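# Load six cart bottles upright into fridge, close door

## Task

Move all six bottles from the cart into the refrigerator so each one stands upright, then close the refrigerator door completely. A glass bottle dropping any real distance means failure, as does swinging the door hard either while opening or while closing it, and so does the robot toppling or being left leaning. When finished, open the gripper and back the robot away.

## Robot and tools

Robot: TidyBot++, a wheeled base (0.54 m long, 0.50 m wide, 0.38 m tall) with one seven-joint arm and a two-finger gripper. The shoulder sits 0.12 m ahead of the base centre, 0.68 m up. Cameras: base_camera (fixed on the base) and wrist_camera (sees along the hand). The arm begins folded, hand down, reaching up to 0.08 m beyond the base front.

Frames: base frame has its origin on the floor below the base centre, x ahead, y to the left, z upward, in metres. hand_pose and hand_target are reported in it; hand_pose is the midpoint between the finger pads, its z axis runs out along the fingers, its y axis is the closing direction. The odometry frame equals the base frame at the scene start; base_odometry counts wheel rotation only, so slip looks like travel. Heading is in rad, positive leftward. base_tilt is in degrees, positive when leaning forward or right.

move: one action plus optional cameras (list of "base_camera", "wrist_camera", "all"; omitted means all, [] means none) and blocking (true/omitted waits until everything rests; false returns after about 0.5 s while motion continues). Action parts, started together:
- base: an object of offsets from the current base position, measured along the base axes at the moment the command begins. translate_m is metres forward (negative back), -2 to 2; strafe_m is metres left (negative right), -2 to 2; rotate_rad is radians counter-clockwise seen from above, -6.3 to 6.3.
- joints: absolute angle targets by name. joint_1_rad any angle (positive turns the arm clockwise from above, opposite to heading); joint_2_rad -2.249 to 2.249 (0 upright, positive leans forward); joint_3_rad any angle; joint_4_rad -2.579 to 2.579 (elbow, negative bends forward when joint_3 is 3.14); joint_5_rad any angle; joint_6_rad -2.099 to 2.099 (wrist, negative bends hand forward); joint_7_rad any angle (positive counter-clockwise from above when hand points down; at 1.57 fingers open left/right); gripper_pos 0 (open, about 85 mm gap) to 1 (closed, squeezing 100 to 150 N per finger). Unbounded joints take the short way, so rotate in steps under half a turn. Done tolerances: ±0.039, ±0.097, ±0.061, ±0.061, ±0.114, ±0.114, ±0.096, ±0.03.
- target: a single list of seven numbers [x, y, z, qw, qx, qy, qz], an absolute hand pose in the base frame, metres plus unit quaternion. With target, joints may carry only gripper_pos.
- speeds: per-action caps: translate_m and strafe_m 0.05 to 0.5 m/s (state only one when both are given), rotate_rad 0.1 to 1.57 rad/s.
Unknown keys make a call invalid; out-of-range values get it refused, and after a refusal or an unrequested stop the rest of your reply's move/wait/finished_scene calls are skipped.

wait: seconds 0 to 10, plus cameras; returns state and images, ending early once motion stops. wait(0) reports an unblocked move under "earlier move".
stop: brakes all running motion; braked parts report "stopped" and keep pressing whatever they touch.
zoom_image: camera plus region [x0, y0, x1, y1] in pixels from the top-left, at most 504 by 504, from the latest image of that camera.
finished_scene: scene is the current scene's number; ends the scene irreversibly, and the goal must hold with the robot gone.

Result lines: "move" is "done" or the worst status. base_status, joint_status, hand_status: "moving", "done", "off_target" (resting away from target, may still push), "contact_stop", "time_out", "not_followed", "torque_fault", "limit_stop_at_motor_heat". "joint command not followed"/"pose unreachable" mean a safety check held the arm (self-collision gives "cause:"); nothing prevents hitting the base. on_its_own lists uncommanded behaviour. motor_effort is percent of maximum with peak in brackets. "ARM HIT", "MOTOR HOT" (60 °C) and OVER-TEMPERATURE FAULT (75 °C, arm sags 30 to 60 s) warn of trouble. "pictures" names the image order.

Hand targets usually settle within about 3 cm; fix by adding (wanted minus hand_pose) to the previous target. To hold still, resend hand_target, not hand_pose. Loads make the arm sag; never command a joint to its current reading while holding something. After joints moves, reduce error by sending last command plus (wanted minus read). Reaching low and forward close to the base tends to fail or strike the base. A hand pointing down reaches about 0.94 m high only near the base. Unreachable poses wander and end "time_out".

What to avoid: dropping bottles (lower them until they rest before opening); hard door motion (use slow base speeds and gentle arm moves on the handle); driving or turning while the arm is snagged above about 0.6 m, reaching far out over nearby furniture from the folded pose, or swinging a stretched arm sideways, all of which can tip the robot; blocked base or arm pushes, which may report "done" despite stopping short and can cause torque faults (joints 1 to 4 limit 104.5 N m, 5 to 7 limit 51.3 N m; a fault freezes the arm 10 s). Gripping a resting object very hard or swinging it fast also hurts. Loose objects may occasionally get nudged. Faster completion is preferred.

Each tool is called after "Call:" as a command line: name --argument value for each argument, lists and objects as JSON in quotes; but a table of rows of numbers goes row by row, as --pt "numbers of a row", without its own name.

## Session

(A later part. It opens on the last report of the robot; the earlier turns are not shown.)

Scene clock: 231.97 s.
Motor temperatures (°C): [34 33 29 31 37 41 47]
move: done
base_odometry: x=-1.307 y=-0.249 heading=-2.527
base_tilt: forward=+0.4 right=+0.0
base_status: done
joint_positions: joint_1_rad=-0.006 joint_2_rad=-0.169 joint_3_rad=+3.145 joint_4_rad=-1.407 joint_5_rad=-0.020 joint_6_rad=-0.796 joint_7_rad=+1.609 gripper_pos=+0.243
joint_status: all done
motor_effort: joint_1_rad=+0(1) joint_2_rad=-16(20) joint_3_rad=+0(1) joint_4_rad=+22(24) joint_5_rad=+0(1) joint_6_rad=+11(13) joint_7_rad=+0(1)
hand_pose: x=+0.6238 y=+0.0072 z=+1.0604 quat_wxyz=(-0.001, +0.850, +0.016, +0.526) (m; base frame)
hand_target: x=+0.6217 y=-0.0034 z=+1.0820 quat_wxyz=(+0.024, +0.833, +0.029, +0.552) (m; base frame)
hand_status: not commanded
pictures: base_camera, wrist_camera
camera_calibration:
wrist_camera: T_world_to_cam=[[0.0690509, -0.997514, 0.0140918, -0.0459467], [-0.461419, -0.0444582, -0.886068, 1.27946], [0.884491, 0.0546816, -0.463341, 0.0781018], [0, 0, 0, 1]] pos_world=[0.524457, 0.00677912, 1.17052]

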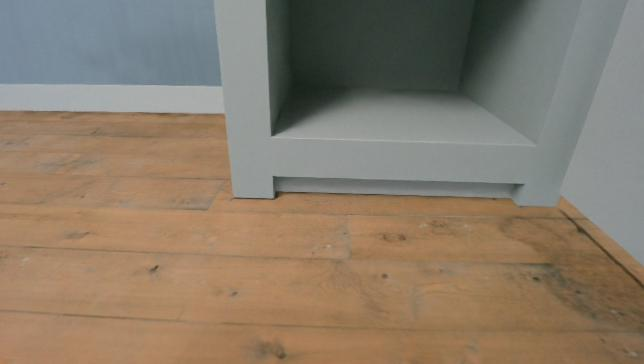

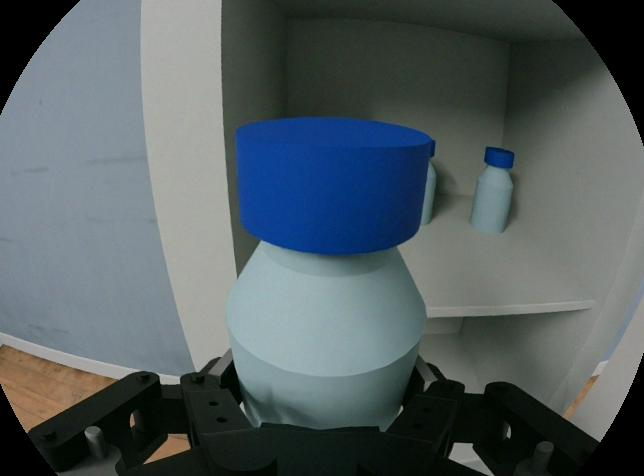

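Call:
move --base '{"translate_m": 0.31}' --speeds '{"translate_m": 0.3}' --cameras '["wrist_camera"]'

Call:
move --joints '{"joint_2_rad": -0.19, "joint_4_rad": -1.57, "joint_6_rad": -0.56}' --cameras '["wrist_camera"]'

Scene clock: 234.67 s.
Motor temperatures (°C): [34 33 29 31 37 41 47]
move: done
base_odometry: x=-1.561 y=-0.428 heading=-2.528
base_tilt: forward=+0.4 right=+0.0
base_status: done
joint_positions: joint_1_rad=-0.006 joint_2_rad=-0.172 joint_3_rad=+3.145 joint_4_rad=-1.407 joint_5_rad=-0.020 joint_6_rad=-0.796 joint_7_rad=+1.609 gripper_pos=+0.243
joint_status: not commanded
motor_effort: joint_1_rad=+0(2) joint_2_rad=-16(19) joint_3_rad=-1(1) joint_4_rad=+23(23) joint_5_rad=+0(1) joint_6_rad=+12(13) joint_7_rad=+0(1)
hand_pose: x=+0.6225 y=+0.0071 z=+1.0617 quat_wxyz=(+0.000, +0.850, +0.015, +0.527) (m; base frame)
hand_target: x=+0.6217 y=-0.0034 z=+1.0820 quat_wxyz=(+0.024, +0.833, +0.029, +0.552) (m; base frame)
hand_status: not commanded
pictures: wrist_camera
camera_calibration:
wrist_camera: T_world_to_cam=[[0.0688107, -0.997528, 0.0142247, -0.0459923], [-0.459031, -0.0443175, -0.887314, 1.27987], [0.885752, 0.0545272, -0.460946, 0.0765128], [0, 0, 0, 1]] pos_world=[0.522894, 0.00667024, 1.17157]

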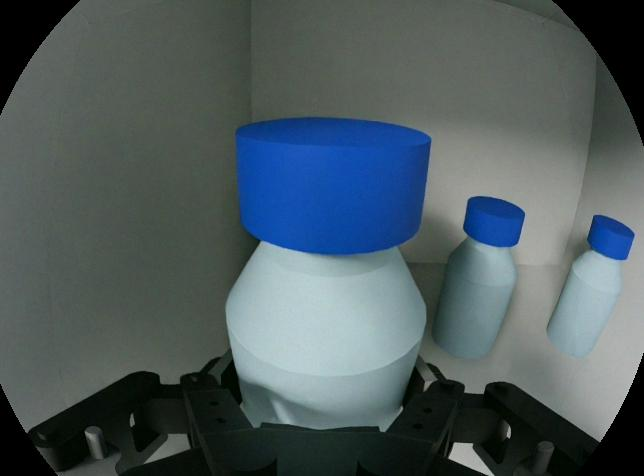

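Scene clock: 236.03 s.
Motor temperatures (°C): [34 33 29 31 37 41 47]
move: done
base_odometry: x=-1.561 y=-0.428 heading=-2.528
base_tilt: forward=+0.4 right=-0.1
base_status: not commanded
joint_positions: joint_1_rad=-0.006 joint_2_rad=-0.172 joint_3_rad=+3.145 joint_4_rad=-1.568 joint_5_rad=-0.020 joint_6_rad=-0.642 joint_7_rad=+1.609 gripper_pos=+0.243
joint_status: all done
motor_effort: joint_1_rad=+0(1) joint_2_rad=-16(18) joint_3_rad=+0(1) joint_4_rad=+23(24) joint_5_rad=+0(0) joint_6_rad=+12(13) joint_7_rad=+0(1)
hand_pose: x=+0.6344 y=+0.0064 z=+1.0109 quat_wxyz=(+0.000, +0.851, +0.014, +0.524) (m; base frame)
hand_target: x=+0.6386 y=-0.0035 z=+1.0423 quat_wxyz=(+0.024, +0.824, +0.029, +0.565) (m; base frame)
hand_status: not commanded
pictures: wrist_camera
camera_calibration:
wrist_camera: T_world_to_cam=[[0.0659803, -0.997736, 0.0130162, -0.0437091], [-0.465268, -0.0423027, -0.884159, 1.24095], [0.882708, 0.0522811, -0.467006, 0.05073], [0, 0, 0, 1]] pos_world=[0.535477, 0.00623309, 1.12145]

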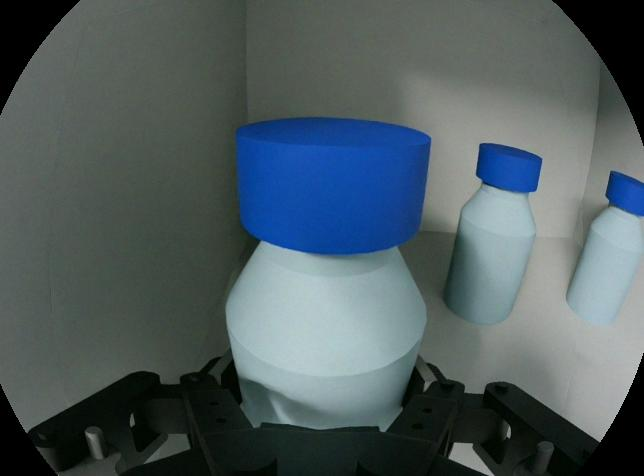

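Call:
move --joints '{"joint_2_rad": -0.19, "joint_4_rad": -1.62, "joint_6_rad": -0.51}' --cameras '[]'

Call:
move --joints '{"joint_2_rad": -0.19, "joint_4_rad": -1.645, "joint_6_rad": -0.485}' --cameras '[]'

Call:
move --joints '{"joint_2_rad": -0.19, "joint_4_rad": -1.665, "joint_6_rad": -0.465}' --cameras '["wrist_camera"]'

Scene clock: 237.80 s.
Motor temperatures (°C): [34 33 29 31 37 41 47]
move: done
base_odometry: x=-1.561 y=-0.428 heading=-2.528
base_tilt: forward=+0.4 right=+0.0
base_status: not commanded
joint_positions: joint_1_rad=-0.006 joint_2_rad=-0.172 joint_3_rad=+3.145 joint_4_rad=-1.618 joint_5_rad=-0.020 joint_6_rad=-0.588 joint_7_rad=+1.609 gripper_pos=+0.243
joint_status: all done
motor_effort: joint_1_rad=+0(1) joint_2_rad=-17(18) joint_3_rad=-1(1) joint_4_rad=+23(25) joint_5_rad=+0(0) joint_6_rad=+12(13) joint_7_rad=+0(0)
hand_pose: x=+0.6374 y=+0.0062 z=+0.9967 quat_wxyz=(+0.000, +0.850, +0.013, +0.526) (m; base frame)
hand_target: x=+0.6412 y=-0.0035 z=+1.0268 quat_wxyz=(+0.024, +0.824, +0.029, +0.565) (m; base frame)
hand_status: not commanded
pictures: none
No camera images: "cameras" was empty.

Scene clock: 238.43 s.
Motor temperatures (°C): [34 33 29 31 37 41 47]
move: done
base_odometry: x=-1.561 y=-0.428 heading=-2.528
base_tilt: forward=+0.4 right=+0.0
base_status: not commanded
joint_positions: joint_1_rad=-0.006 joint_2_rad=-0.172 joint_3_rad=+3.145 joint_4_rad=-1.642 joint_5_rad=-0.020 joint_6_rad=-0.561 joint_7_rad=+1.609 gripper_pos=+0.243
joint_status: all done
motor_effort: joint_1_rad=+0(1) joint_2_rad=-16(18) joint_3_rad=+0(1) joint_4_rad=+23(24) joint_5_rad=+0(0) joint_6_rad=+11(12) joint_7_rad=+0(1)
hand_pose: x=+0.6386 y=+0.0060 z=+0.9900 quat_wxyz=(+0.000, +0.850, +0.013, +0.527) (m; base frame)
hand_target: x=+0.6422 y=-0.0035 z=+1.0190 quat_wxyz=(+0.024, +0.824, +0.029, +0.565) (m; base frame)
hand_status: not commanded
pictures: none
No camera images: "cameras" was empty.

Scene clock: 239.03 s.
Motor temperatures (°C): [34 33 29 31 37 41 47]
move: done
base_odometry: x=-1.561 y=-0.428 heading=-2.528
base_tilt: forward=+0.4 right=-0.1
base_status: not commanded
joint_positions: joint_1_rad=-0.006 joint_2_rad=-0.172 joint_3_rad=+3.145 joint_4_rad=-1.660 joint_5_rad=-0.020 joint_6_rad=-0.542 joint_7_rad=+1.609 gripper_pos=+0.243
joint_status: all done
motor_effort: joint_1_rad=+0(1) joint_2_rad=-16(18) joint_3_rad=+1(1) joint_4_rad=+23(24) joint_5_rad=+0(0) joint_6_rad=+11(12) joint_7_rad=+0(1)
hand_pose: x=+0.6393 y=+0.0060 z=+0.9845 quat_wxyz=(+0.000, +0.849, +0.013, +0.528) (m; base frame)
hand_target: x=+0.6429 y=-0.0035 z=+1.0127 quat_wxyz=(+0.024, +0.824, +0.029, +0.565) (m; base frame)
hand_status: not commanded
pictures: wrist_camera
camera_calibration:
wrist_camera: T_world_to_cam=[[0.0638993, -0.997868, 0.0132815, -0.0431011], [-0.457902, -0.041142, -0.88805, 1.21894], [0.886703, 0.0506641, -0.459555, 0.0241897], [0, 0, 0, 1]] pos_world=[0.539459, 0.00591476, 1.09417]

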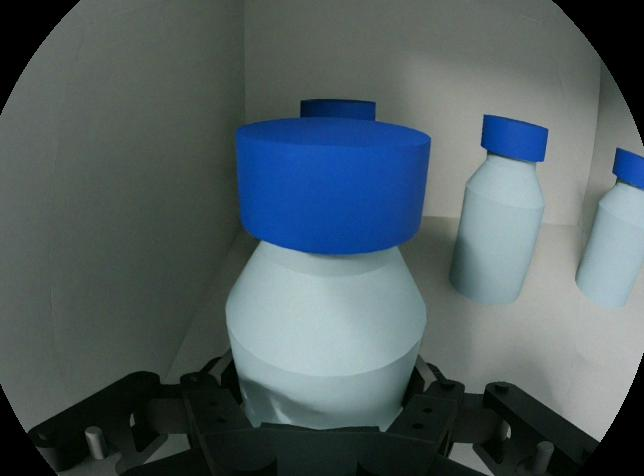

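Call:
move --joints '{"joint_2_rad": -0.19, "joint_4_rad": -1.68, "joint_6_rad": -0.455}' --cameras '[]'

Call:
move --joints '{"joint_2_rad": -0.19, "joint_4_rad": -1.70, "joint_6_rad": -0.445}' --cameras '["wrist_camera"]'

Scene clock: 239.80 s.
Motor temperatures (°C): [34 33 29 31 37 41 47]
move: done
base_odometry: x=-1.561 y=-0.428 heading=-2.527
base_tilt: forward=+0.4 right=+0.0
base_status: not commanded
joint_positions: joint_1_rad=-0.006 joint_2_rad=-0.174 joint_3_rad=+3.145 joint_4_rad=-1.668 joint_5_rad=-0.020 joint_6_rad=-0.528 joint_7_rad=+1.609 gripper_pos=+0.243
joint_status: all done
motor_effort: joint_1_rad=+1(1) joint_2_rad=-16(17) joint_3_rad=+0(1) joint_4_rad=+23(24) joint_5_rad=+0(0) joint_6_rad=+11(12) joint_7_rad=+0(1)
hand_pose: x=+0.6398 y=+0.0059 z=+0.9845 quat_wxyz=(+0.000, +0.847, +0.013, +0.531) (m; base frame)
hand_target: x=+0.6427 y=-0.0035 z=+1.0066 quat_wxyz=(+0.024, +0.826, +0.029, +0.563) (m; base frame)
hand_status: not commanded
pictures: none
No camera images: "cameras" was empty.

Scene clock: 240.37 s.
Motor temperatures (°C): [34 33 29 31 37 41 47]
move: done
base_odometry: x=-1.561 y=-0.428 heading=-2.527
base_tilt: forward=+0.4 right=+0.0
base_status: not commanded
joint_positions: joint_1_rad=-0.006 joint_2_rad=-0.178 joint_3_rad=+3.145 joint_4_rad=-1.680 joint_5_rad=-0.020 joint_6_rad=-0.510 joint_7_rad=+1.609 gripper_pos=+0.243
joint_status: all done
motor_effort: joint_1_rad=+1(2) joint_2_rad=-14(16) joint_3_rad=+0(1) joint_4_rad=+21(23) joint_5_rad=+0(1) joint_6_rad=+10(11) joint_7_rad=+0(1)
hand_pose: x=+0.6396 y=+0.0057 z=+0.9846 quat_wxyz=(+0.001, +0.845, +0.013, +0.535) (m; base frame)
hand_target: x=+0.6420 y=-0.0035 z=+0.9974 quat_wxyz=(+0.024, +0.829, +0.029, +0.559) (m; base frame)
hand_status: not commanded
pictures: wrist_camera
camera_calibration:
wrist_camera: T_world_to_cam=[[0.062926, -0.997916, 0.0142548, -0.0436895], [-0.442453, -0.040697, -0.895868, 1.21698], [0.894581, 0.0500663, -0.444092, 0.00372214], [0, 0, 0, 1]] pos_world=[0.537878, 0.00574282, 1.09253]

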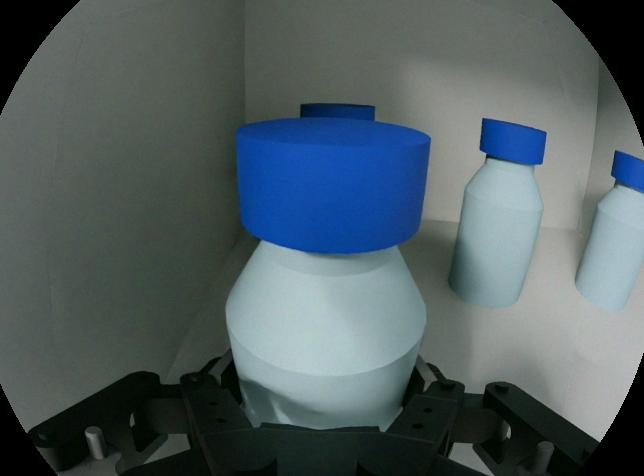

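Call:
move --joints '{"joint_6_rad": -0.485}' --cameras '[]'

Call:
move --joints '{"gripper_pos": 0.0}' --cameras '["wrist_camera"]'

Scene clock: 241.27 s.
Motor temperatures (°C): [34 33 29 31 37 41 47]
move: done
base_odometry: x=-1.561 y=-0.428 heading=-2.527
base_tilt: forward=+0.4 right=+0.0
base_status: not commanded
joint_positions: joint_1_rad=-0.006 joint_2_rad=-0.178 joint_3_rad=+3.145 joint_4_rad=-1.680 joint_5_rad=-0.020 joint_6_rad=-0.511 joint_7_rad=+1.609 gripper_pos=+0.243
joint_status: all done
motor_effort: joint_1_rad=+0(1) joint_2_rad=-14(14) joint_3_rad=+1(1) joint_4_rad=+19(21) joint_5_rad=+0(0) joint_6_rad=+8(11) joint_7_rad=-1(1)
hand_pose: x=+0.6394 y=+0.0057 z=+0.9845 quat_wxyz=(+0.001, +0.845, +0.013, +0.535) (m; base frame)
hand_target: x=+0.6371 y=-0.0034 z=+0.9860 quat_wxyz=(+0.023, +0.840, +0.029, +0.542) (m; base frame)
hand_status: not commanded
pictures: none
No camera images: "cameras" was empty.

Scene clock: 242.10 s.
Motor temperatures (°C): [34 33 29 31 37 41 47]
move: done
base_odometry: x=-1.561 y=-0.428 heading=-2.527
base_tilt: forward=+0.4 right=-0.1
base_status: not commanded
joint_positions: joint_1_rad=-0.006 joint_2_rad=-0.180 joint_3_rad=+3.145 joint_4_rad=-1.681 joint_5_rad=-0.020 joint_6_rad=-0.511 joint_7_rad=+1.609 gripper_pos=+0.000
joint_status: all done
motor_effort: joint_1_rad=+0(1) joint_2_rad=-14(16) joint_3_rad=+1(1) joint_4_rad=+19(22) joint_5_rad=+0(0) joint_6_rad=+9(10) joint_7_rad=+0(1)
hand_pose: x=+0.6387 y=+0.0057 z=+0.9849 quat_wxyz=(+0.001, +0.844, +0.013, +0.535) (m; base frame)
hand_target: x=+0.6371 y=-0.0034 z=+0.9860 quat_wxyz=(+0.023, +0.840, +0.029, +0.542) (m; base frame)
hand_status: not commanded
pictures: wrist_camera
camera_calibration:
wrist_camera: T_world_to_cam=[[0.0629239, -0.997916, 0.0142857, -0.0436677], [-0.441883, -0.0406919, -0.896149, 1.21675], [0.894863, 0.0500766, -0.443523, 0.00393691], [0, 0, 0, 1]] pos_world=[0.536888, 0.00573825, 1.09276]

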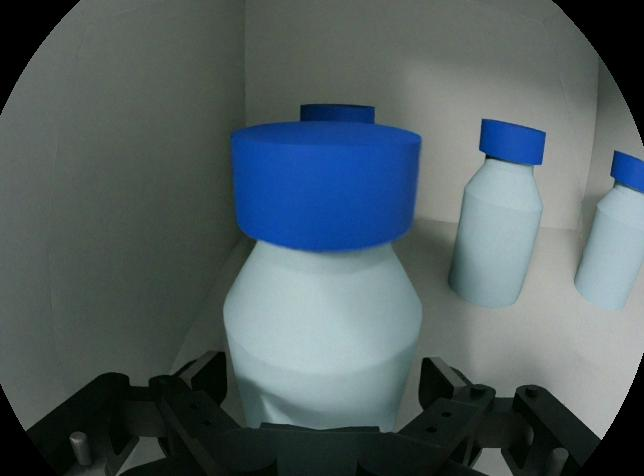

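Call:
move --base '{"translate_m": -0.9}' --speeds '{"translate_m": 0.4}' --cameras '["wrist_camera"]'

Call:
move --base '{"translate_m": -0.579, "strafe_m": -0.193, "rotate_rad": -1.655}' --joints '{"joint_1_rad": 0.0, "joint_2_rad": -0.16, "joint_4_rad": -1.495, "joint_6_rad": -0.70, "gripper_pos": 0.05}' --cameras '["base_camera", "wrist_camera"]'

Scene clock: 246.80 s.
Motor temperatures (°C): [34 33 29 31 37 41 47]
move: done
base_odometry: x=-0.825 y=+0.091 heading=-2.526
base_tilt: forward=+0.4 right=-0.1
base_status: done
joint_positions: joint_1_rad=-0.006 joint_2_rad=-0.195 joint_3_rad=+3.146 joint_4_rad=-1.681 joint_5_rad=-0.020 joint_6_rad=-0.511 joint_7_rad=+1.609 gripper_pos=+0.000
joint_status: not commanded
motor_effort: joint_1_rad=+0(1) joint_2_rad=-13(18) joint_3_rad=+0(1) joint_4_rad=+20(21) joint_5_rad=+0(1) joint_6_rad=+9(9) joint_7_rad=+0(1)
hand_pose: x=+0.6341 y=+0.0050 z=+0.9925 quat_wxyz=(+0.001, +0.841, +0.012, +0.542) (m; base frame)
hand_target: x=+0.6371 y=-0.0034 z=+0.9860 quat_wxyz=(+0.023, +0.840, +0.029, +0.542) (m; base frame)
hand_status: not commanded
pictures: wrist_camera
camera_calibration:
wrist_camera: T_world_to_cam=[[0.0614936, -0.997996, 0.0149334, -0.0439383], [-0.428665, -0.0399188, -0.902581, 1.21956], [0.901368, 0.0491015, -0.430261, -0.00586883], [0, 0, 0, 1]] pos_world=[0.530774, 0.00512133, 1.09888]

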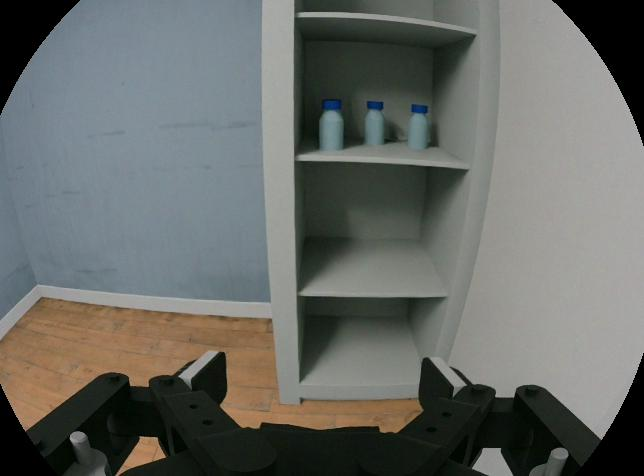

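Scene clock: 249.53 s.
Motor temperatures (°C): [34 33 29 31 37 41 47]
move: done
base_odometry: x=-0.463 y=+0.583 heading=+2.102
base_tilt: forward=+0.4 right=+0.0
base_status: done
joint_positions: joint_1_rad=+0.000 joint_2_rad=-0.169 joint_3_rad=+3.154 joint_4_rad=-1.535 joint_5_rad=-0.020 joint_6_rad=-0.646 joint_7_rad=+1.609 gripper_pos=+0.050
joint_status: all done
motor_effort: joint_1_rad=+0(3) joint_2_rad=-14(17) joint_3_rad=+0(3) joint_4_rad=+19(21) joint_5_rad=+0(1) joint_6_rad=+8(9) joint_7_rad=+0(1)
hand_pose: x=+0.6378 y=-0.0018 z=+1.0278 quat_wxyz=(+0.003, +0.845, +0.007, +0.535) (m; base frame)
hand_target: x=+0.6361 y=-0.0034 z=+1.0313 quat_wxyz=(+0.022, +0.850, +0.030, +0.525) (m; base frame)
hand_status: not commanded
pictures: base_camera, wrist_camera
camera_calibration:
wrist_camera: T_world_to_cam=[[0.0507407, -0.998625, 0.0131888, -0.0428545], [-0.442269, -0.0343084, -0.896226, 1.25488], [0.895446, 0.0396422, -0.443401, 0.0235967], [0, 0, 0, 1]] pos_world=[0.536039, -0.000678137, 1.13568]

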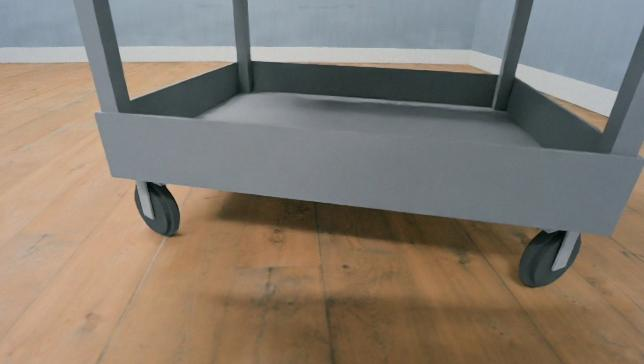

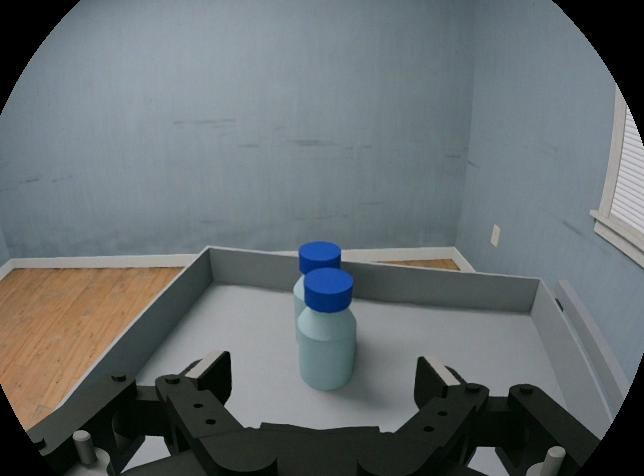

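Call:
move --base '{"translate_m": 0.19, "strafe_m": -0.003}' --joints '{"joint_2_rad": -0.14, "joint_4_rad": -1.82, "joint_6_rad": -0.355}' --speeds '{"translate_m": 0.2}' --cameras '["wrist_camera"]'

Scene clock: 251.90 s.
Motor temperatures (°C): [34 33 29 31 37 41 47]
move: done
base_odometry: x=-0.557 y=+0.748 heading=+2.102
base_tilt: forward=+0.4 right=-0.1
base_status: done
joint_positions: joint_1_rad=+0.000 joint_2_rad=-0.148 joint_3_rad=+3.154 joint_4_rad=-1.794 joint_5_rad=-0.020 joint_6_rad=-0.413 joint_7_rad=+1.609 gripper_pos=+0.050
joint_status: all done
motor_effort: joint_1_rad=+0(1) joint_2_rad=-14(18) joint_3_rad=-1(2) joint_4_rad=+20(22) joint_5_rad=+0(0) joint_6_rad=+9(9) joint_7_rad=+0(1)
hand_pose: x=+0.6456 y=-0.0029 z=+0.9282 quat_wxyz=(+0.004, +0.857, +0.005, +0.515) (m; base frame)
hand_target: x=+0.6512 y=-0.0034 z=+0.9248 quat_wxyz=(+0.022, +0.850, +0.030, +0.525) (m; base frame)
hand_status: not commanded
pictures: wrist_camera
camera_calibration:
wrist_camera: T_world_to_cam=[[0.0468192, -0.998851, 0.0102507, -0.037737], [-0.484789, -0.0316935, -0.874057, 1.17589], [0.873377, 0.0359532, -0.485715, 0.0259866], [0, 0, 0, 1]] pos_world=[0.549129, -0.00135978, 1.04081]

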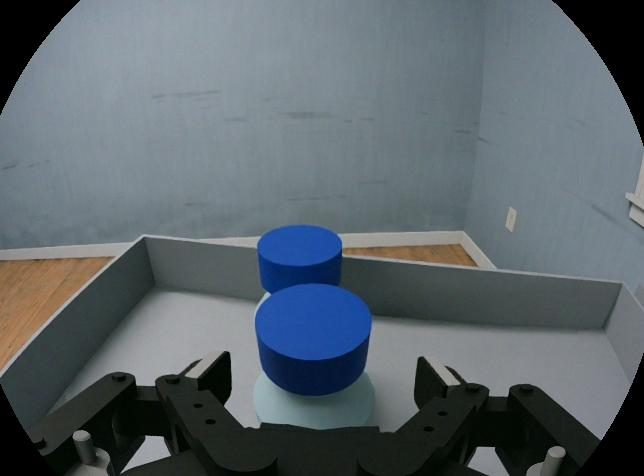

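Call:
move --base '{"translate_m": 0.018, "strafe_m": 0.0045}' --joints '{"joint_2_rad": -0.11, "joint_4_rad": -1.95, "joint_6_rad": -0.20}' --speeds '{"translate_m": 0.1}' --cameras '["wrist_camera"]'

Scene clock: 253.67 s.
Motor temperatures (°C): [34 33 29 31 37 41 47]
move: done
base_odometry: x=-0.570 y=+0.762 heading=+2.101
base_tilt: forward=+0.4 right=+0.0
base_status: done
joint_positions: joint_1_rad=+0.000 joint_2_rad=-0.124 joint_3_rad=+3.154 joint_4_rad=-1.928 joint_5_rad=-0.020 joint_6_rad=-0.258 joint_7_rad=+1.609 gripper_pos=+0.050
joint_status: all done
motor_effort: joint_1_rad=+0(1) joint_2_rad=-15(17) joint_3_rad=-1(1) joint_4_rad=+19(21) joint_5_rad=+0(0) joint_6_rad=+8(10) joint_7_rad=+0(1)
hand_pose: x=+0.6474 y=-0.0036 z=+0.8797 quat_wxyz=(+0.005, +0.858, +0.004, +0.514) (m; base frame)
hand_target: x=+0.6536 y=-0.0033 z=+0.8757 quat_wxyz=(+0.023, +0.852, +0.030, +0.523) (m; base frame)
hand_status: not commanded
pictures: wrist_camera
camera_calibration:
wrist_camera: T_world_to_cam=[[0.0438892, -0.998977, 0.0108493, -0.036701], [-0.487443, -0.0308923, -0.872608, 1.13481], [0.872051, 0.0330097, -0.4883, 0.00402582], [0, 0, 0, 1]] pos_world=[0.551257, -0.0017394, 0.992612]

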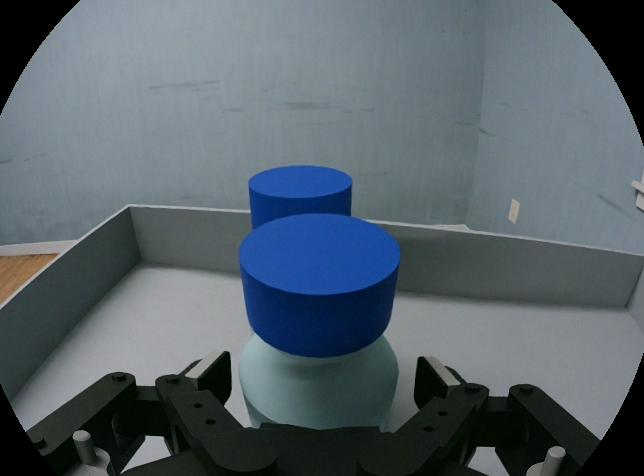

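Call:
move --base '{"translate_m": 0.004, "strafe_m": 0.002}' --joints '{"joint_2_rad": -0.085, "joint_4_rad": -2.075, "joint_6_rad": -0.045}' --speeds '{"translate_m": 0.1}' --cameras '["wrist_camera"]'

Scene clock: 255.37 s.
Motor temperatures (°C): [34 33 29 31 37 41 47]
move: done
base_odometry: x=-0.574 y=+0.764 heading=+2.101
base_tilt: forward=+0.4 right=+0.0
base_status: done
joint_positions: joint_1_rad=+0.000 joint_2_rad=-0.102 joint_3_rad=+3.153 joint_4_rad=-2.052 joint_5_rad=-0.020 joint_6_rad=-0.103 joint_7_rad=+1.609 gripper_pos=+0.050
joint_status: all done
motor_effort: joint_1_rad=+0(2) joint_2_rad=-15(17) joint_3_rad=+1(2) joint_4_rad=+19(20) joint_5_rad=+0(0) joint_6_rad=+8(9) joint_7_rad=+0(1)
hand_pose: x=+0.6441 y=-0.0043 z=+0.8394 quat_wxyz=(+0.007, +0.856, +0.003, +0.518) (m; base frame)
hand_target: x=+0.6489 y=-0.0032 z=+0.8337 quat_wxyz=(+0.023, +0.850, +0.030, +0.525) (m; base frame)
hand_status: not commanded
pictures: wrist_camera
camera_calibration:
wrist_camera: T_world_to_cam=[[0.0410707, -0.999078, 0.0125359, -0.0363993], [-0.479841, -0.0307275, -0.876817, 1.09663], [0.876394, 0.0299963, -0.48066, -0.0219366], [0, 0, 0, 1]] pos_world=[0.546927, -0.00201116, 0.951454]

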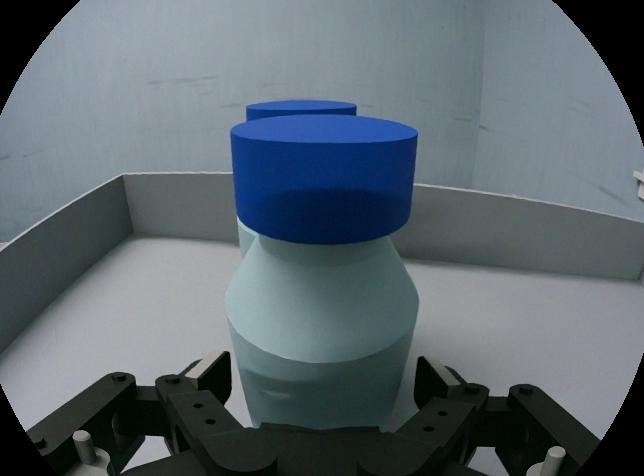

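Call:
move --base '{"translate_m": 0.003}' --joints '{"gripper_pos": 0.5}' --speeds '{"translate_m": 0.1}' --cameras '["wrist_camera"]'

Call:
move --joints '{"joint_2_rad": -0.17, "joint_4_rad": -1.5, "joint_6_rad": -0.68}' --cameras '["wrist_camera"]'

Scene clock: 256.53 s.
Motor temperatures (°C): [34 33 29 31 37 41 47]
move: off_target
base_odometry: x=-0.576 y=+0.767 heading=+2.101
base_tilt: forward=+0.4 right=-0.1
base_status: done
joint_positions: joint_1_rad=+0.000 joint_2_rad=-0.101 joint_3_rad=+3.153 joint_4_rad=-2.053 joint_5_rad=-0.020 joint_6_rad=-0.097 joint_7_rad=+1.609 gripper_pos=+0.249
joint_status: gripper_pos off_target (ended at +0.249, target +0.500)
motor_effort: joint_1_rad=+1(2) joint_2_rad=-13(17) joint_3_rad=+0(2) joint_4_rad=+18(21) joint_5_rad=+1(1) joint_6_rad=+8(10) joint_7_rad=+0(1)
hand_pose: x=+0.6448 y=-0.0040 z=+0.8403 quat_wxyz=(+0.006, +0.854, +0.004, +0.519) (m; base frame)
hand_target: x=+0.6489 y=-0.0032 z=+0.8337 quat_wxyz=(+0.023, +0.850, +0.030, +0.525) (m; base frame)
hand_status: not commanded
pictures: wrist_camera
camera_calibration:
wrist_camera: T_world_to_cam=[[0.0415821, -0.999052, 0.012923, -0.0367916], [-0.476049, -0.0311823, -0.878866, 1.09706], [0.878435, 0.0303931, -0.476894, -0.0266697], [0, 0, 0, 1]] pos_world=[0.547212, -0.00173739, 0.951924]

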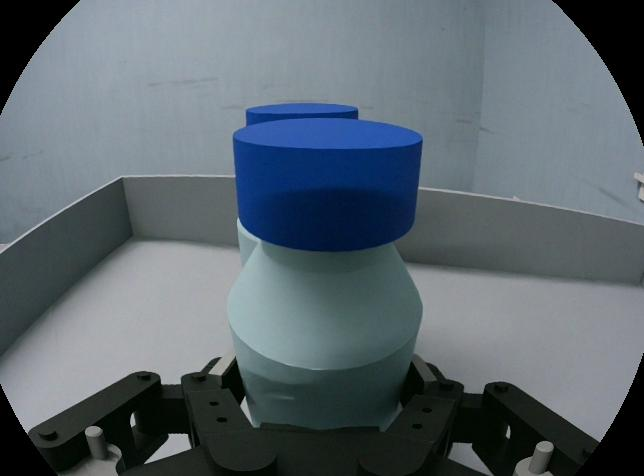

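Scene clock: 258.63 s.
Motor temperatures (°C): [34 33 29 31 37 41 47]
move: off_target
base_odometry: x=-0.576 y=+0.767 heading=+2.101
base_tilt: forward=+0.4 right=-0.1
base_status: not commanded
joint_positions: joint_1_rad=+0.000 joint_2_rad=-0.139 joint_3_rad=+3.153 joint_4_rad=-1.572 joint_5_rad=-0.020 joint_6_rad=-0.646 joint_7_rad=+1.609 gripper_pos=+0.249
joint_status: joint_4_rad off_target (ended at -1.572, target -1.500); the others done
motor_effort: joint_1_rad=+0(1) joint_2_rad=-18(22) joint_3_rad=+0(1) joint_4_rad=+24(27) joint_5_rad=+0(1) joint_6_rad=+12(14) joint_7_rad=+0(1)
hand_pose: x=+0.6441 y=-0.0012 z=+0.9898 quat_wxyz=(+0.003, +0.862, +0.008, +0.506) (m; base frame)
hand_target: x=+0.6349 y=-0.0034 z=+1.0391 quat_wxyz=(+0.023, +0.844, +0.030, +0.536) (m; base frame)
hand_status: not commanded
pictures: wrist_camera
camera_calibration:
wrist_camera: T_world_to_cam=[[0.0526124, -0.998571, 0.00942277, -0.0395056], [-0.502433, -0.0346242, -0.863923, 1.23047], [0.863014, 0.0407187, -0.503536, 0.0814888], [0, 0, 0, 1]] pos_world=[0.549979, -0.0001633, 1.10443]

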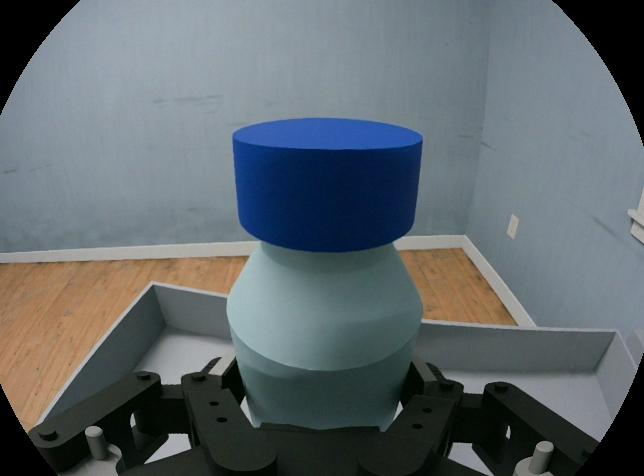

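Call:
move --base '{"translate_m": -0.25}' --joints '{"joint_2_rad": -0.19, "joint_4_rad": -1.36, "joint_6_rad": -0.82}' --speeds '{"translate_m": 0.4}' --cameras '[]'

Call:
move --base '{"translate_m": -0.121, "strafe_m": 1.066, "rotate_rad": -4.629}'

Scene clock: 261.53 s.
Motor temperatures (°C): [34 33 29 31 37 41 47]
move: off_target
base_odometry: x=-0.449 y=+0.551 heading=+2.101
base_tilt: forward=+0.4 right=+0.0
base_status: done
joint_positions: joint_1_rad=+0.000 joint_2_rad=-0.174 joint_3_rad=+3.152 joint_4_rad=-1.429 joint_5_rad=-0.020 joint_6_rad=-0.791 joint_7_rad=+1.609 gripper_pos=+0.249
joint_status: joint_4_rad off_target (ended at -1.429, target -1.360); the others done
motor_effort: joint_1_rad=+0(2) joint_2_rad=-17(23) joint_3_rad=-1(3) joint_4_rad=+24(26) joint_5_rad=+0(1) joint_6_rad=+12(13) joint_7_rad=+0(1)
hand_pose: x=+0.6219 y=-0.0003 z=+1.0514 quat_wxyz=(+0.002, +0.854, +0.009, +0.521) (m; base frame)
hand_target: x=+0.6134 y=-0.0034 z=+1.0910 quat_wxyz=(+0.023, +0.838, +0.029, +0.544) (m; base frame)
hand_status: not commanded
pictures: none
No camera images: "cameras" was empty.

Scene clock: 266.77 s.
Motor temperatures (°C): [34 33 29 32 37 41 47]
move: done
base_odometry: x=-1.308 y=-0.092 heading=-2.527
base_tilt: forward=+0.4 right=+0.0
base_status: done
joint_positions: joint_1_rad=-0.002 joint_2_rad=-0.170 joint_3_rad=+3.152 joint_4_rad=-1.429 joint_5_rad=-0.020 joint_6_rad=-0.791 joint_7_rad=+1.609 gripper_pos=+0.249
joint_status: not commanded
motor_effort: joint_1_rad=+0(3) joint_2_rad=-17(20) joint_3_rad=+0(4) joint_4_rad=+23(24) joint_5_rad=+0(1) joint_6_rad=+12(13) joint_7_rad=-1(1)
hand_pose: x=+0.6234 y=+0.0006 z=+1.0492 quat_wxyz=(+0.002, +0.855, +0.010, +0.519) (m; base frame)
hand_target: x=+0.6134 y=-0.0034 z=+1.0910 quat_wxyz=(+0.023, +0.838, +0.029, +0.544) (m; base frame)
hand_status: not commanded
pictures: base_camera, wrist_camera
camera_calibration:
wrist_camera: T_world_to_cam=[[0.0571308, -0.998298, 0.011703, -0.042415], [-0.47665, -0.037574, -0.87829, 1.2704], [0.877235, 0.0445992, -0.477985, 0.093569], [0, 0, 0, 1]] pos_world=[0.525879, 0.00121816, 1.161]

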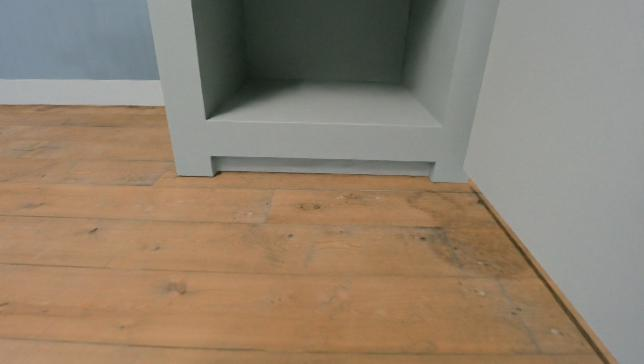

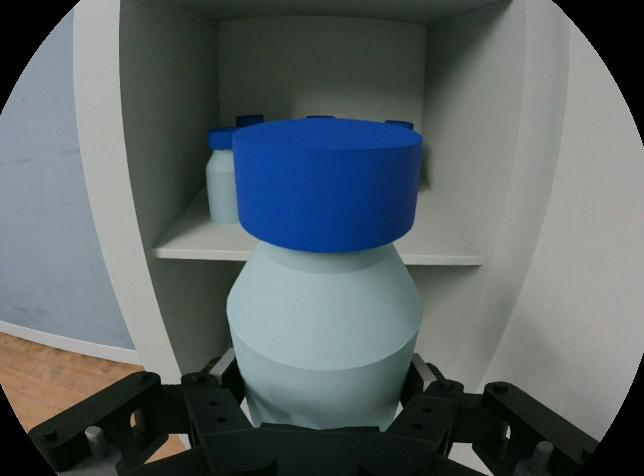

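Call:
move --base '{"translate_m": 0.39, "strafe_m": 0.010}' --speeds '{"translate_m": 0.35}' --cameras '["wrist_camera"]'

Call:
move --joints '{"joint_2_rad": -0.19, "joint_4_rad": -1.57, "joint_6_rad": -0.56}' --cameras '["wrist_camera"]'

Scene clock: 269.47 s.
Motor temperatures (°C): [34 33 29 32 37 41 47]
move: done
base_odometry: x=-1.621 y=-0.325 heading=-2.528
base_tilt: forward=+0.4 right=-0.1
base_status: done
joint_positions: joint_1_rad=-0.002 joint_2_rad=-0.168 joint_3_rad=+3.152 joint_4_rad=-1.429 joint_5_rad=-0.020 joint_6_rad=-0.793 joint_7_rad=+1.609 gripper_pos=+0.249
joint_status: not commanded
motor_effort: joint_1_rad=+0(1) joint_2_rad=-17(20) joint_3_rad=+0(1) joint_4_rad=+23(25) joint_5_rad=+0(1) joint_6_rad=+12(13) joint_7_rad=+0(1)
hand_pose: x=+0.6237 y=+0.0006 z=+1.0479 quat_wxyz=(+0.002, +0.856, +0.010, +0.517) (m; base frame)
hand_target: x=+0.6134 y=-0.0034 z=+1.0910 quat_wxyz=(+0.023, +0.838, +0.029, +0.544) (m; base frame)
hand_status: not commanded
pictures: wrist_camera
camera_calibration:
wrist_camera: T_world_to_cam=[[0.057246, -0.998294, 0.0114957, -0.0422427], [-0.479883, -0.0376118, -0.876526, 1.26954], [0.875463, 0.044661, -0.481218, 0.0971136], [0, 0, 0, 1]] pos_world=[0.526628, 0.00124176, 1.16]

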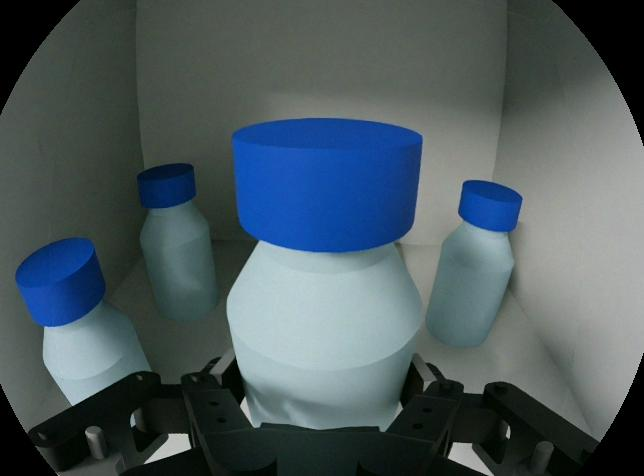

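Scene clock: 270.67 s.
Motor temperatures (°C): [34 33 29 32 37 41 47]
move: done
base_odometry: x=-1.621 y=-0.325 heading=-2.528
base_tilt: forward=+0.4 right=+0.0
base_status: not commanded
joint_positions: joint_1_rad=-0.002 joint_2_rad=-0.168 joint_3_rad=+3.152 joint_4_rad=-1.575 joint_5_rad=-0.020 joint_6_rad=-0.649 joint_7_rad=+1.609 gripper_pos=+0.249
joint_status: all done
motor_effort: joint_1_rad=+0(1) joint_2_rad=-18(18) joint_3_rad=+0(1) joint_4_rad=+24(25) joint_5_rad=+0(0) joint_6_rad=+12(13) joint_7_rad=-1(1)
hand_pose: x=+0.6342 y=-0.0001 z=+1.0029 quat_wxyz=(+0.002, +0.856, +0.009, +0.517) (m; base frame)
hand_target: x=+0.6386 y=-0.0035 z=+1.0423 quat_wxyz=(+0.024, +0.824, +0.029, +0.565) (m; base frame)
hand_status: not commanded
pictures: wrist_camera
camera_calibration:
wrist_camera: T_world_to_cam=[[0.0545151, -0.998455, 0.0107179, -0.0404887], [-0.48151, -0.0356905, -0.875714, 1.23534], [0.874744, 0.0425788, -0.482712, 0.0682569], [0, 0, 0, 1]] pos_world=[0.53733, 0.000757517, 1.11519]

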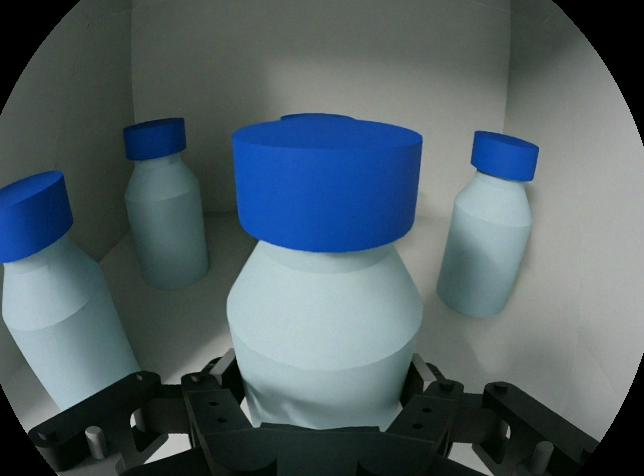

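Call:
move --joints '{"joint_2_rad": -0.19, "joint_4_rad": -1.615, "joint_6_rad": -0.515}' --cameras '[]'

Call:
move --joints '{"joint_2_rad": -0.19, "joint_4_rad": -1.64, "joint_6_rad": -0.49}' --cameras '[]'

Call:
move --joints '{"joint_2_rad": -0.19, "joint_4_rad": -1.66, "joint_6_rad": -0.47}' --cameras '[]'

Scene clock: 271.80 s.
Motor temperatures (°C): [34 33 29 32 37 41 47]
move: done
base_odometry: x=-1.621 y=-0.325 heading=-2.528
base_tilt: forward=+0.4 right=+0.0
base_status: not commanded
joint_positions: joint_1_rad=-0.002 joint_2_rad=-0.168 joint_3_rad=+3.152 joint_4_rad=-1.618 joint_5_rad=-0.020 joint_6_rad=-0.599 joint_7_rad=+1.609 gripper_pos=+0.249
joint_status: all done
motor_effort: joint_1_rad=+0(1) joint_2_rad=-18(19) joint_3_rad=+0(1) joint_4_rad=+24(26) joint_5_rad=+0(0) joint_6_rad=+12(13) joint_7_rad=+0(1)
hand_pose: x=+0.6371 y=-0.0003 z=+0.9913 quat_wxyz=(+0.003, +0.854, +0.008, +0.519) (m; base frame)
hand_target: x=+0.6410 y=-0.0035 z=+1.0283 quat_wxyz=(+0.024, +0.824, +0.029, +0.565) (m; base frame)
hand_status: not commanded
pictures: none
No camera images: "cameras" was empty.

Scene clock: 272.43 s.
Motor temperatures (°C): [34 33 29 32 37 41 47]
move: done
base_odometry: x=-1.621 y=-0.325 heading=-2.528
base_tilt: forward=+0.4 right=-0.1
base_status: not commanded
joint_positions: joint_1_rad=-0.002 joint_2_rad=-0.168 joint_3_rad=+3.152 joint_4_rad=-1.641 joint_5_rad=-0.020 joint_6_rad=-0.573 joint_7_rad=+1.609 gripper_pos=+0.249
joint_status: all done
motor_effort: joint_1_rad=+0(1) joint_2_rad=-17(18) joint_3_rad=+0(1) joint_4_rad=+24(25) joint_5_rad=+0(0) joint_6_rad=+12(13) joint_7_rad=+0(1)
hand_pose: x=+0.6383 y=-0.0004 z=+0.9847 quat_wxyz=(+0.003, +0.854, +0.008, +0.521) (m; base frame)
hand_target: x=+0.6420 y=-0.0035 z=+1.0206 quat_wxyz=(+0.024, +0.824, +0.029, +0.565) (m; base frame)
hand_status: not commanded
pictures: none
No camera images: "cameras" was empty.

Scene clock: 273.03 s.
Motor temperatures (°C): [34 33 29 32 37 41 47]
move: done
base_odometry: x=-1.621 y=-0.325 heading=-2.528
base_tilt: forward=+0.4 right=+0.0
base_status: not commanded
joint_positions: joint_1_rad=-0.002 joint_2_rad=-0.169 joint_3_rad=+3.152 joint_4_rad=-1.654 joint_5_rad=-0.020 joint_6_rad=-0.549 joint_7_rad=+1.609 gripper_pos=+0.249
joint_status: all done
motor_effort: joint_1_rad=+0(1) joint_2_rad=-17(17) joint_3_rad=+0(1) joint_4_rad=+23(24) joint_5_rad=+0(0) joint_6_rad=+12(12) joint_7_rad=+0(1)
hand_pose: x=+0.6401 y=-0.0006 z=+0.9849 quat_wxyz=(+0.003, +0.850, +0.008, +0.526) (m; base frame)
hand_target: x=+0.6427 y=-0.0035 z=+1.0143 quat_wxyz=(+0.024, +0.824, +0.029, +0.565) (m; base frame)
hand_status: not commanded
pictures: none
No camera images: "cameras" was empty.

Call:
move --joints '{"joint_2_rad": -0.19, "joint_4_rad": -1.685, "joint_6_rad": -0.49}' --cameras '["wrist_camera"]'

Call:
move --joints '{"gripper_pos": 0.0}' --cameras '["wrist_camera"]'

Scene clock: 275.80 s.
Motor temperatures (°C): [34 33 29 32 37 41 47]
move: done
base_odometry: x=-1.621 y=-0.325 heading=-2.528
base_tilt: forward=+0.4 right=+0.0
base_status: not commanded
joint_positions: joint_1_rad=-0.002 joint_2_rad=-0.172 joint_3_rad=+3.152 joint_4_rad=-1.659 joint_5_rad=-0.020 joint_6_rad=-0.544 joint_7_rad=+1.609 gripper_pos=+0.249
joint_status: all done
motor_effort: joint_1_rad=+1(1) joint_2_rad=-15(17) joint_3_rad=+0(1) joint_4_rad=+20(23) joint_5_rad=+1(1) joint_6_rad=+8(13) joint_7_rad=+0(0)
hand_pose: x=+0.6395 y=-0.0006 z=+0.9846 quat_wxyz=(+0.003, +0.850, +0.008, +0.527) (m; base frame)
hand_target: x=+0.6381 y=-0.0034 z=+0.9935 quat_wxyz=(+0.023, +0.837, +0.029, +0.546) (m; base frame)
hand_status: not commanded
pictures: wrist_camera
camera_calibration:
wrist_camera: T_world_to_cam=[[0.0521197, -0.998569, 0.0120057, -0.0408754], [-0.459121, -0.0346363, -0.887698, 1.21938], [0.886843, 0.0407545, -0.46027, 0.0250207], [0, 0, 0, 1]] pos_world=[0.539786, 0.000398339, 1.09445]

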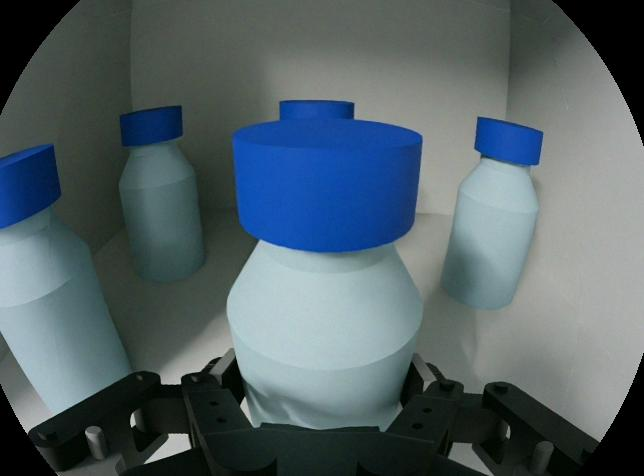

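Scene clock: 276.67 s.
Motor temperatures (°C): [34 33 29 32 37 41 47]
move: done
base_odometry: x=-1.621 y=-0.325 heading=-2.528
base_tilt: forward=+0.4 right=+0.0
base_status: not commanded
joint_positions: joint_1_rad=-0.002 joint_2_rad=-0.179 joint_3_rad=+3.152 joint_4_rad=-1.661 joint_5_rad=-0.020 joint_6_rad=-0.543 joint_7_rad=+1.609 gripper_pos=+0.000
joint_status: all done
motor_effort: joint_1_rad=+0(1) joint_2_rad=-13(16) joint_3_rad=+0(1) joint_4_rad=+20(22) joint_5_rad=+0(1) joint_6_rad=+9(11) joint_7_rad=+0(1)
hand_pose: x=+0.6372 y=-0.0006 z=+0.9872 quat_wxyz=(+0.003, +0.848, +0.008, +0.530) (m; base frame)
hand_target: x=+0.6381 y=-0.0034 z=+0.9935 quat_wxyz=(+0.023, +0.837, +0.029, +0.546) (m; base frame)
hand_status: not commanded
pictures: wrist_camera
camera_calibration:
wrist_camera: T_world_to_cam=[[0.052032, -0.99857, 0.0122796, -0.0410071], [-0.453996, -0.0346047, -0.890332, 1.21994], [0.889483, 0.0407509, -0.455147, 0.0215002], [0, 0, 0, 1]] pos_world=[0.536859, 0.000391141, 1.09644]

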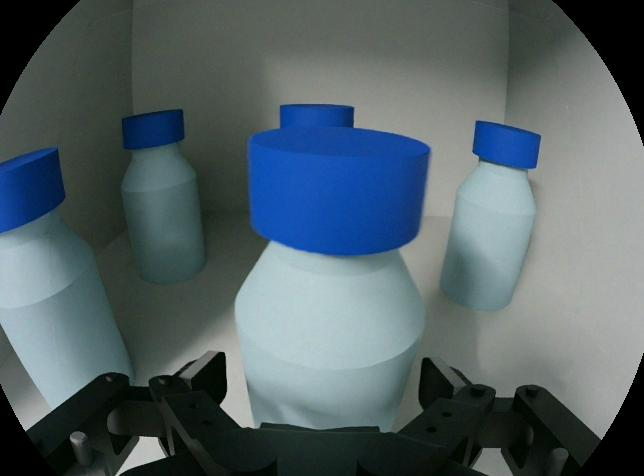

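Call:
move --base '{"translate_m": -0.9}' --speeds '{"translate_m": 0.4}' --cameras '["wrist_camera"]'

Call:
move --base '{"translate_m": -0.447, "strafe_m": -0.093, "rotate_rad": -1.775}' --joints '{"joint_1_rad": 0.0, "joint_2_rad": 0.0, "joint_4_rad": -1.33, "joint_6_rad": -0.70, "gripper_pos": 0.05}' --cameras '["base_camera", "wrist_camera"]'

Scene clock: 282.60 s.
Motor temperatures (°C): [34 33 29 31 37 41 47]
move: done
base_odometry: x=-0.885 y=+0.193 heading=-2.528
base_tilt: forward=+0.4 right=+0.0
base_status: done
joint_positions: joint_1_rad=-0.002 joint_2_rad=-0.195 joint_3_rad=+3.152 joint_4_rad=-1.661 joint_5_rad=-0.020 joint_6_rad=-0.541 joint_7_rad=+1.609 gripper_pos=+0.000
joint_status: not commanded
motor_effort: joint_1_rad=+1(2) joint_2_rad=-12(17) joint_3_rad=+0(2) joint_4_rad=+20(21) joint_5_rad=+0(1) joint_6_rad=+9(9) joint_7_rad=+0(1)
hand_pose: x=+0.6324 y=-0.0004 z=+0.9958 quat_wxyz=(+0.003, +0.843, +0.008, +0.537) (m; base frame)
hand_target: x=+0.6381 y=-0.0034 z=+0.9935 quat_wxyz=(+0.023, +0.837, +0.029, +0.546) (m; base frame)
hand_status: not commanded
pictures: wrist_camera
camera_calibration:
wrist_camera: T_world_to_cam=[[0.0522304, -0.998547, 0.0132854, -0.0417379], [-0.438369, -0.0348787, -0.898118, 1.22327], [0.897276, 0.0410852, -0.439553, 0.00918893], [0, 0, 0, 1]] pos_world=[0.530178, 0.000611309, 1.10324]

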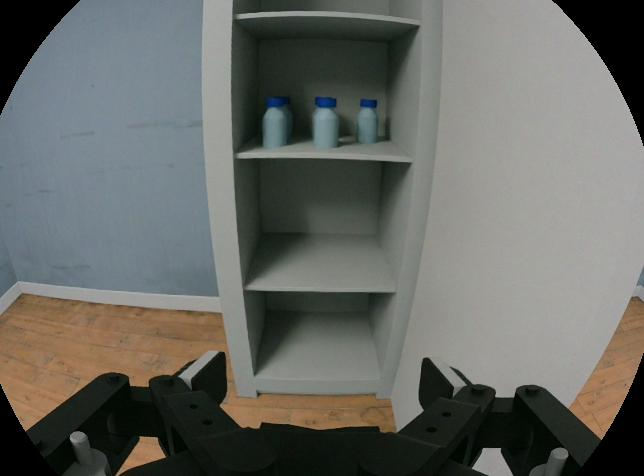

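Scene clock: 285.37 s.
Motor temperatures (°C): [34 33 29 32 37 41 47]
move: done
base_odometry: x=-0.573 y=+0.526 heading=+1.981
base_tilt: forward=+0.4 right=-0.1
base_status: done
joint_positions: joint_1_rad=+0.001 joint_2_rad=-0.018 joint_3_rad=+3.153 joint_4_rad=-1.374 joint_5_rad=-0.020 joint_6_rad=-0.645 joint_7_rad=+1.609 gripper_pos=+0.050
joint_status: all done
motor_effort: joint_1_rad=+1(3) joint_2_rad=-19(20) joint_3_rad=+0(3) joint_4_rad=+20(21) joint_5_rad=+0(1) joint_6_rad=+9(9) joint_7_rad=+0(1)
hand_pose: x=+0.7017 y=-0.0027 z=+1.0397 quat_wxyz=(+0.005, +0.842, +0.007, +0.540) (m; base frame)
hand_target: x=+0.7034 y=-0.0035 z=+1.0396 quat_wxyz=(+0.023, +0.849, +0.030, +0.527) (m; base frame)
hand_status: not commanded
pictures: base_camera, wrist_camera
camera_calibration:
wrist_camera: T_world_to_cam=[[0.0493147, -0.998659, 0.0157256, -0.0487639], [-0.433076, -0.035568, -0.900655, 1.2919], [0.900007, 0.0376051, -0.434249, -0.0410279], [0, 0, 0, 1]] pos_world=[0.598822, -0.00120524, 1.14651]

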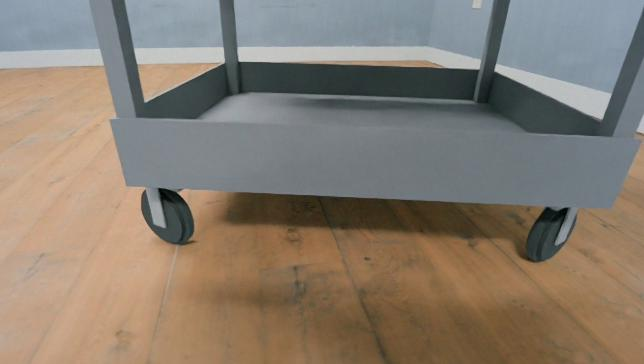

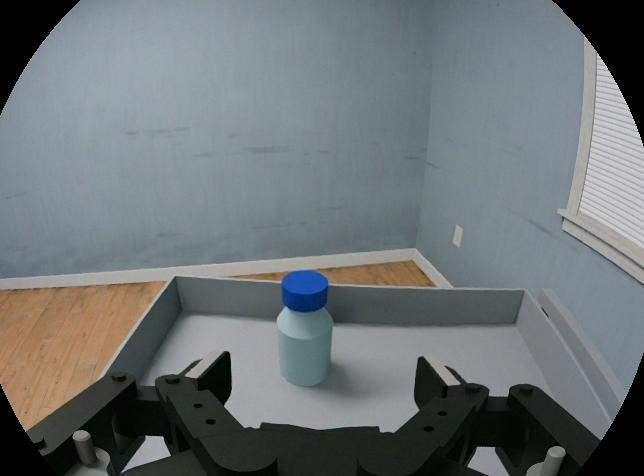

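Call:
move --base '{"translate_m": 0.21, "strafe_m": 0.026}' --joints '{"joint_2_rad": 0.015, "joint_4_rad": -1.64, "joint_6_rad": -0.37}' --speeds '{"translate_m": 0.2}' --cameras '["wrist_camera"]'

Scene clock: 287.97 s.
Motor temperatures (°C): [34 33 29 32 37 41 47]
move: done
base_odometry: x=-0.680 y=+0.709 heading=+1.980
base_tilt: forward=+0.4 right=-0.1
base_status: done
joint_positions: joint_1_rad=+0.001 joint_2_rad=+0.003 joint_3_rad=+3.153 joint_4_rad=-1.616 joint_5_rad=-0.020 joint_6_rad=-0.427 joint_7_rad=+1.609 gripper_pos=+0.050
joint_status: all done
motor_effort: joint_1_rad=+0(1) joint_2_rad=-18(22) joint_3_rad=-1(1) joint_4_rad=+20(21) joint_5_rad=+0(1) joint_6_rad=+9(10) joint_7_rad=+0(1)
hand_pose: x=+0.7113 y=-0.0039 z=+0.9451 quat_wxyz=(+0.005, +0.854, +0.005, +0.521) (m; base frame)
hand_target: x=+0.7184 y=-0.0036 z=+0.9395 quat_wxyz=(+0.023, +0.848, +0.030, +0.529) (m; base frame)
hand_status: not commanded
pictures: wrist_camera
camera_calibration:
wrist_camera: T_world_to_cam=[[0.0457019, -0.998872, 0.0129141, -0.0436961], [-0.472898, -0.0330205, -0.880498, 1.22008], [0.879931, 0.0341333, -0.473874, -0.0389617], [0, 0, 0, 1]] pos_world=[0.613256, -0.00202916, 1.05638]

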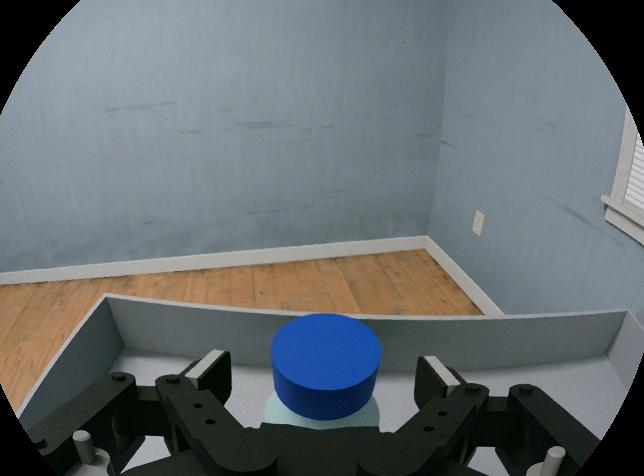

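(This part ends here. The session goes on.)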